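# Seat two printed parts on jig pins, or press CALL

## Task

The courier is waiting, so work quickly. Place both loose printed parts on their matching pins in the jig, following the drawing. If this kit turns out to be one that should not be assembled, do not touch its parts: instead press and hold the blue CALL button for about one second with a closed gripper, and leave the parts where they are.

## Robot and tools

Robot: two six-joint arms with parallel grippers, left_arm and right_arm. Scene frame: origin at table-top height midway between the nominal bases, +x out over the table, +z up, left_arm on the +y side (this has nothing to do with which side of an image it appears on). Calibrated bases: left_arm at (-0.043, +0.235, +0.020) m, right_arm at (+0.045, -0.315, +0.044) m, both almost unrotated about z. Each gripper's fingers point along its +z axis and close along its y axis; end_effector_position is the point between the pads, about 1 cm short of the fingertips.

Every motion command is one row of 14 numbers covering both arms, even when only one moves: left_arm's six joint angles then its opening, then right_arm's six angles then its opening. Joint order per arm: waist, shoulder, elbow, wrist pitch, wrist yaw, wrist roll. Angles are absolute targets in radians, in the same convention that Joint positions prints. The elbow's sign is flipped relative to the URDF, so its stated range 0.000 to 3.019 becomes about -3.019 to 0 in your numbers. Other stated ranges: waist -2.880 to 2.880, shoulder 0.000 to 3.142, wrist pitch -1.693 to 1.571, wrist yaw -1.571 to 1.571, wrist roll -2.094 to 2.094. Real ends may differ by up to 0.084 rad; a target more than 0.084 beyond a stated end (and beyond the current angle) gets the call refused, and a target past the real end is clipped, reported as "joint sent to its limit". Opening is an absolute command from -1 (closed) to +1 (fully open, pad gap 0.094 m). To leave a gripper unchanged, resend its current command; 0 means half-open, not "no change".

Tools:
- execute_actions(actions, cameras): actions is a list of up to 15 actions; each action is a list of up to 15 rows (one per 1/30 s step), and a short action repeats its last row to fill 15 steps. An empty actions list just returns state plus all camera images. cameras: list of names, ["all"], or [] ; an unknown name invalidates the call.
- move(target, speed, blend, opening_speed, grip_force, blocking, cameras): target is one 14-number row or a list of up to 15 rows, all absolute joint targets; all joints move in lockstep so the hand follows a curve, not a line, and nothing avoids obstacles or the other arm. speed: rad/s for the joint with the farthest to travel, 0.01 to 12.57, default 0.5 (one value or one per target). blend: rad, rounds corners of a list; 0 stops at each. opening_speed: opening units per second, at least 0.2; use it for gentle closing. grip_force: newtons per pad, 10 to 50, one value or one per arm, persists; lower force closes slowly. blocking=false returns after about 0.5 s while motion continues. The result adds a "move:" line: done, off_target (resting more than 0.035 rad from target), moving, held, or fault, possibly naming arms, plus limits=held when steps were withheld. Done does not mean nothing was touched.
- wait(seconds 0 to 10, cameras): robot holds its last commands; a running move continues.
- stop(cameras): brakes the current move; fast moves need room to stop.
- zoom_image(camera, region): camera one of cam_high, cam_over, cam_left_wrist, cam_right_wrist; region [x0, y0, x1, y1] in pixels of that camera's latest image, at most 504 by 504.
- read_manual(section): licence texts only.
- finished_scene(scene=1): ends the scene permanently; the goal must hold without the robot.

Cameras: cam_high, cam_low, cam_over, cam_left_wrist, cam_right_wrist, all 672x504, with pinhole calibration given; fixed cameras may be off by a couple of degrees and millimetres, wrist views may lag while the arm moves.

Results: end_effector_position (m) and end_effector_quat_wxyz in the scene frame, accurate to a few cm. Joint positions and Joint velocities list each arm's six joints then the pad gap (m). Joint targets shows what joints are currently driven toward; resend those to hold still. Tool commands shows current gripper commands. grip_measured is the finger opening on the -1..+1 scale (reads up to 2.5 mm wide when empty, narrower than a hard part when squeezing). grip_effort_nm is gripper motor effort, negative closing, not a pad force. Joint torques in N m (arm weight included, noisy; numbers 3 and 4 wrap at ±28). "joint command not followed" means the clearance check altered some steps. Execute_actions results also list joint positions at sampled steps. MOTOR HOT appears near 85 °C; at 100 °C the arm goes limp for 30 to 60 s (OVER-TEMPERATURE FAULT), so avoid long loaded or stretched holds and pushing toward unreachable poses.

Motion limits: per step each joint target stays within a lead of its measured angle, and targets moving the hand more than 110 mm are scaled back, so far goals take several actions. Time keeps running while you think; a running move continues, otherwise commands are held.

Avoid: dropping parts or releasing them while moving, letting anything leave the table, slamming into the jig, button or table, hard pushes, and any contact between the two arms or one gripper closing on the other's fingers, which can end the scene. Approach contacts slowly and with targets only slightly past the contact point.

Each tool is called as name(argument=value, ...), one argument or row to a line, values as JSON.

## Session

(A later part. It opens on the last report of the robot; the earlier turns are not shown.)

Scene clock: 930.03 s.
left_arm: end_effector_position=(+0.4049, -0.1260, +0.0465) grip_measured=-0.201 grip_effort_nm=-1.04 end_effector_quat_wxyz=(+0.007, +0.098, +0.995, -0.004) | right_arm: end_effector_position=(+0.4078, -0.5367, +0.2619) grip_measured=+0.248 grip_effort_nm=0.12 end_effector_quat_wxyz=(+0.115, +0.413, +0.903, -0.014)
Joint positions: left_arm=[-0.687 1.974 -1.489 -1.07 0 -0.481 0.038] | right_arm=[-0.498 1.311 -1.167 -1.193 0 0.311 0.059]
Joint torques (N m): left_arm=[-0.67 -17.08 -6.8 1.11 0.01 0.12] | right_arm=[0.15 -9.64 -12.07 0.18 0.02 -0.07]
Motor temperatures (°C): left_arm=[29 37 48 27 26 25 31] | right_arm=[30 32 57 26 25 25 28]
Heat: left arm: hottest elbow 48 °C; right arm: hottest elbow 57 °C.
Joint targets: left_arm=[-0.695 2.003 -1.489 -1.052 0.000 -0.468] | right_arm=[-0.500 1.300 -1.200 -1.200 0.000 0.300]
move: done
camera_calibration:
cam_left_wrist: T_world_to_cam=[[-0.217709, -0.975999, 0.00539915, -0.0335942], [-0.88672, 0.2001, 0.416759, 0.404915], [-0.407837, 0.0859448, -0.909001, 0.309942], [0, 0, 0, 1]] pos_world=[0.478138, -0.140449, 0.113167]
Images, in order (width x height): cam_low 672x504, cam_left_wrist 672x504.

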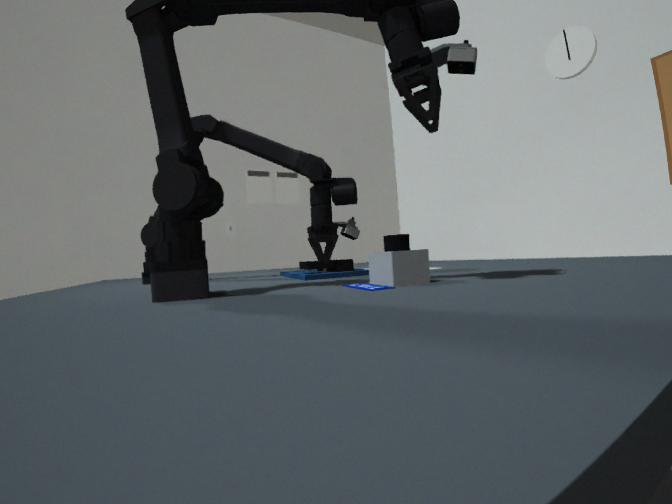

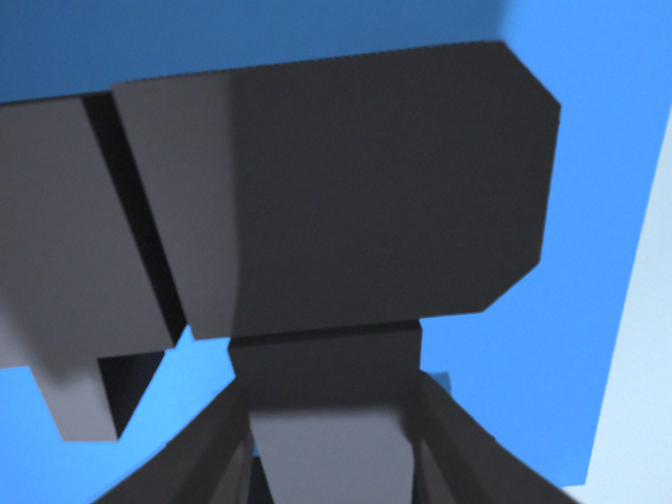

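move(
  target=[
    [-0.702,1.999,-1.482,-1.049,0,-0.468,-0.4,-0.5,1.3,-1.2,-1.2,0,0.3,0.25],
    [-0.703,1.996,-1.474,-1.046,0,-0.468,-0.4,-0.5,1.3,-1.2,-1.2,0,0.3,0.25],
  ],
  speed=0.03,
  cameras=["cam_left_wrist"],
)

Scene clock: 950.63 s.
left_arm: end_effector_position=(+0.4019, -0.1265, +0.0400) grip_measured=-0.201 grip_effort_nm=-1.04 end_effector_quat_wxyz=(+0.007, +0.100, +0.995, -0.005) | right_arm: end_effector_position=(+0.4078, -0.5367, +0.2619) grip_measured=+0.248 grip_effort_nm=0.12 end_effector_quat_wxyz=(+0.115, +0.413, +0.903, -0.014)
Joint positions: left_arm=[-0.691 1.977 -1.475 -1.052 0.001 -0.48 0.038] | right_arm=[-0.498 1.311 -1.167 -1.193 0 0.311 0.059]
Joint torques (N m): left_arm=[-1.03 -18.02 -6.69 0.64 -0.02 0.11] | right_arm=[0.09 -9.64 -12.07 0.17 0.02 -0.07]
Motor temperatures (°C): left_arm=[29 40 48 27 26 25 31] | right_arm=[30 32 57 26 25 25 28]
Heat: left arm: hottest elbow 48 °C; right arm: hottest elbow 57 °C.
Joint targets: left_arm=[-0.703 1.996 -1.474 -1.046 0.000 -0.468] | right_arm=[-0.500 1.300 -1.200 -1.200 0.000 0.300]
move: done
camera_calibration:
cam_left_wrist: T_world_to_cam=[[-0.221763, -0.975082, 0.00607603, -0.0329242], [-0.886054, 0.204109, 0.41623, 0.405413], [-0.407098, 0.0869207, -0.909239, 0.302685], [0, 0, 0, 1]] pos_world=[0.475139, -0.141162, 0.106668]
Images, in order (width x height): cam_left_wrist 672x504.

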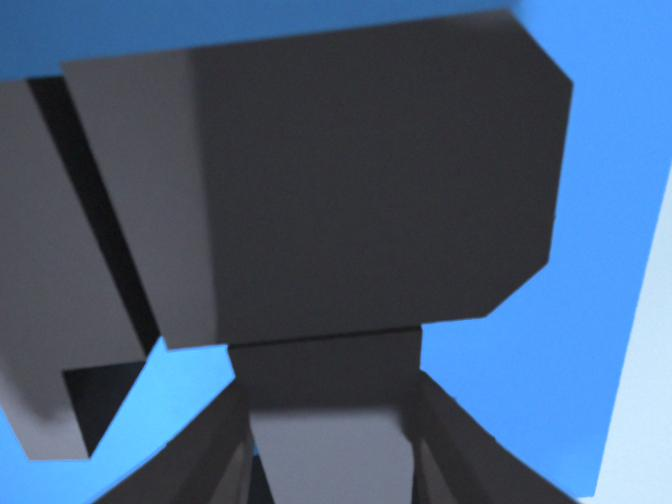

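move(
  target=[
    [-0.703,2.006,-1.469,-1.037,0,-0.468,-0.4,-0.5,1.3,-1.2,-1.2,0,0.3,0.25],
    [-0.703,2.016,-1.462,-1.026,0,-0.468,-0.4,-0.5,1.3,-1.2,-1.2,0,0.3,0.25],
  ],
  speed=0.04,
  blend=0.01,
  cameras=["cam_left_wrist","cam_low"],
)

zoom_image(
  camera="cam_low",
  region=[270, 240, 390, 290],
)

Scene clock: 963.63 s.
left_arm: end_effector_position=(+0.4020, -0.1265, +0.0353) grip_measured=-0.201 grip_effort_nm=-1.04 end_effector_quat_wxyz=(+0.007, +0.100, +0.995, -0.005) | right_arm: end_effector_position=(+0.4078, -0.5367, +0.2619) grip_measured=+0.248 grip_effort_nm=0.12 end_effector_quat_wxyz=(+0.115, +0.413, +0.903, -0.014)
Joint positions: left_arm=[-0.691 1.984 -1.471 -1.042 0.001 -0.48 0.038] | right_arm=[-0.498 1.311 -1.167 -1.193 0 0.311 0.059]
Joint torques (N m): left_arm=[-0.97 -16.91 -6.12 1.01 -0.01 0.11] | right_arm=[0.15 -9.64 -12.07 0.17 0.02 -0.07]
Motor temperatures (°C): left_arm=[29 39 47 27 26 25 31] | right_arm=[30 32 57 26 25 25 28]
Heat: left arm: hottest elbow 47 °C; right arm: hottest elbow 57 °C.
Joint targets: left_arm=[-0.703 2.016 -1.462 -1.026 0.000 -0.468] | right_arm=[-0.500 1.300 -1.200 -1.200 0.000 0.300]
move: done; blend cut to 0.005 rad at target 1
camera_calibration:
cam_left_wrist: T_world_to_cam=[[-0.221748, -0.975086, 0.00592906, -0.0328891], [-0.885912, 0.204002, 0.416586, 0.407209], [-0.407416, 0.0871244, -0.909077, 0.298665], [0, 0, 0, 1]] pos_world=[0.475139, -0.141162, 0.102067]
Images, in order (width x height): cam_low 672x504, cam_left_wrist 672x504.

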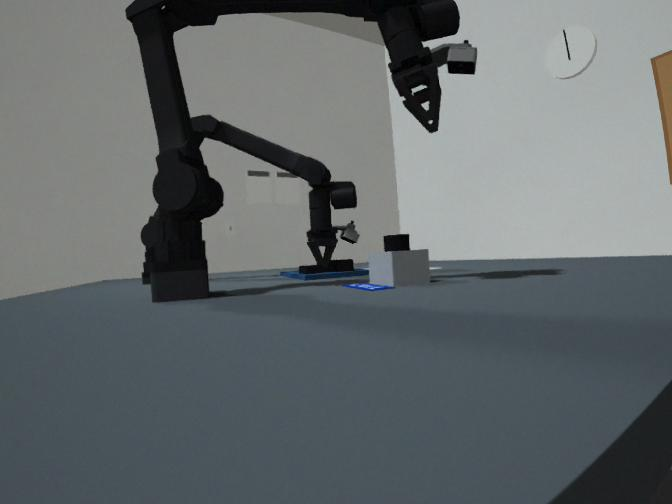

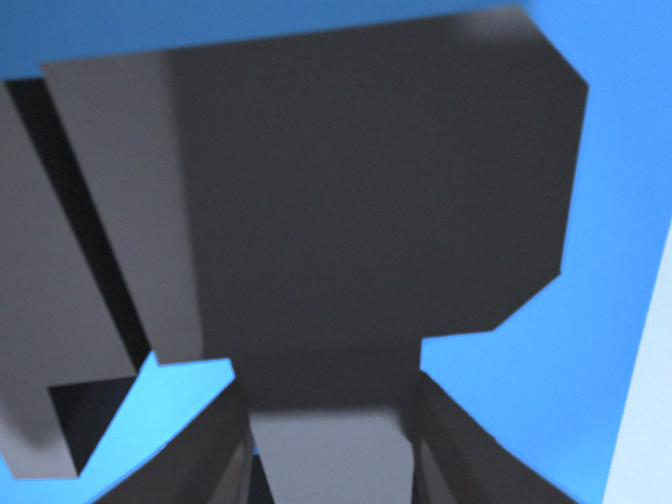

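Scaled by 4.200 from the camera's 672x504 image, which has a finer 960x720 frame.

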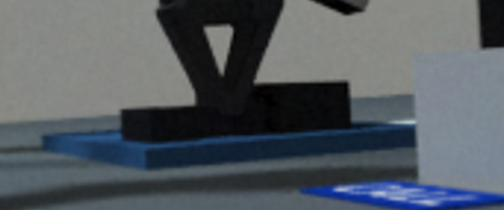

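move(
  target=[
    [-0.696,1.999,-1.465,-1.034,0,-0.474,0.05,-0.5,1.3,-1.2,-1.2,0,0.3,0.25],
    [-0.696,1.94,-1.54,-1.12,0,-0.474,0.05,-0.5,1.3,-1.2,-1.2,0,0.3,0.25],
    [-0.69,1.75,-1.62,-1.4,0,-0.474,0.05,-0.5,1.3,-1.2,-1.2,0,0.3,0.25],
    [-0.2,1.6,-1.62,-1.4,0,-0.1,0.05,-0.5,1.3,-1.2,-1.2,0,0.3,0.25],
  ],
  speed=[0.2,0.15,0.5,0.8],
  opening_speed=0.6,
  blend=[0,0.02,0.05,0],
  cameras=["cam_over","cam_low"],
)

zoom_image(
  camera="cam_low",
  region=[270, 240, 390, 290],
)

zoom_image(
  camera="cam_over",
  region=[220, 220, 520, 460],
)

Scene clock: 976.57 s.
left_arm: end_effector_position=(+0.4722, +0.1418, +0.2692) grip_measured=+0.048 grip_effort_nm=0.11 end_effector_quat_wxyz=(+0.075, +0.032, +0.997, -0.010) | right_arm: end_effector_position=(+0.4078, -0.5367, +0.2619) grip_measured=+0.248 grip_effort_nm=0.12 end_effector_quat_wxyz=(+0.115, +0.413, +0.903, -0.014)
Joint positions: left_arm=[-0.188 1.609 -1.576 -1.387 -0.001 -0.114 0.049] | right_arm=[-0.498 1.311 -1.167 -1.193 0 0.311 0.059]
Joint torques (N m): left_arm=[-1.03 -16.32 -10.89 0.06 0.09 0.11] | right_arm=[0.15 -9.7 -12.07 0.17 0.02 -0.07]
Motor temperatures (°C): left_arm=[29 39 47 27 26 25 31] | right_arm=[30 32 58 26 25 25 28]
Heat: left arm: hottest elbow 47 °C; right arm: hottest elbow 58 °C.
Joint targets: left_arm=[-0.200 1.600 -1.620 -1.400 0.000 -0.100] | right_arm=[-0.500 1.300 -1.200 -1.200 0.000 0.300]
move: off_target (left_arm); left_arm: the elbow is farthest, 0.044 rad from its target
Images, in order (width x height): cam_low 672x504, cam_over 672x504.

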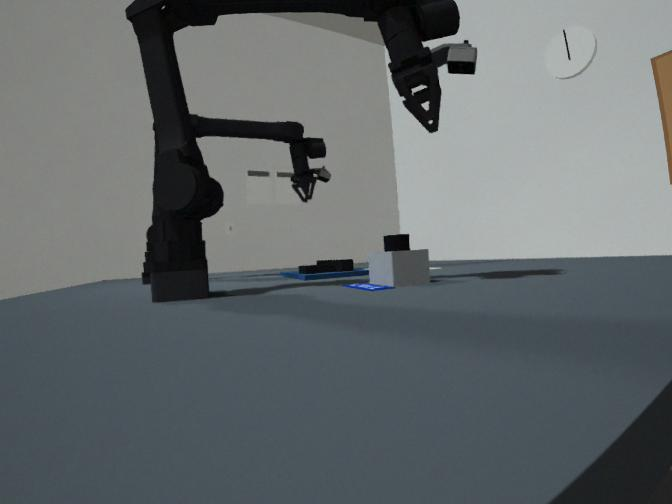

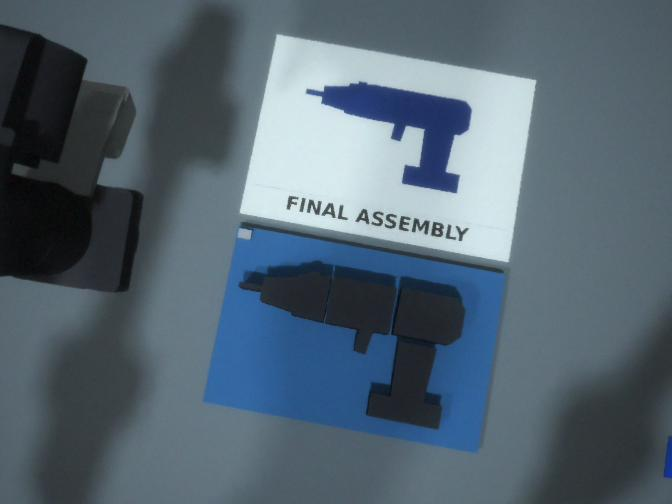

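Scaled by 4.200 from the camera's 672x504 image, which has a finer 960x720 frame.

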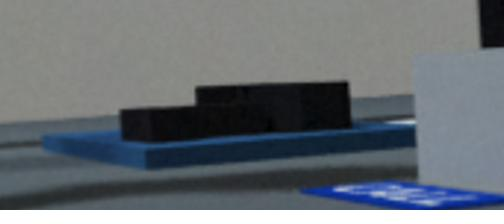

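Scaled by 1.680 from the camera's 672x504 image, which has a finer 960x720 frame.

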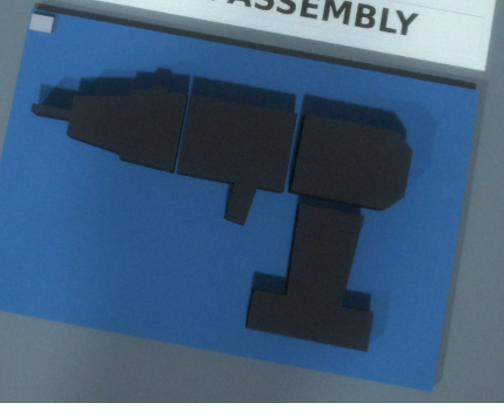

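finished_scene(
)

The scene is finished: the task was done.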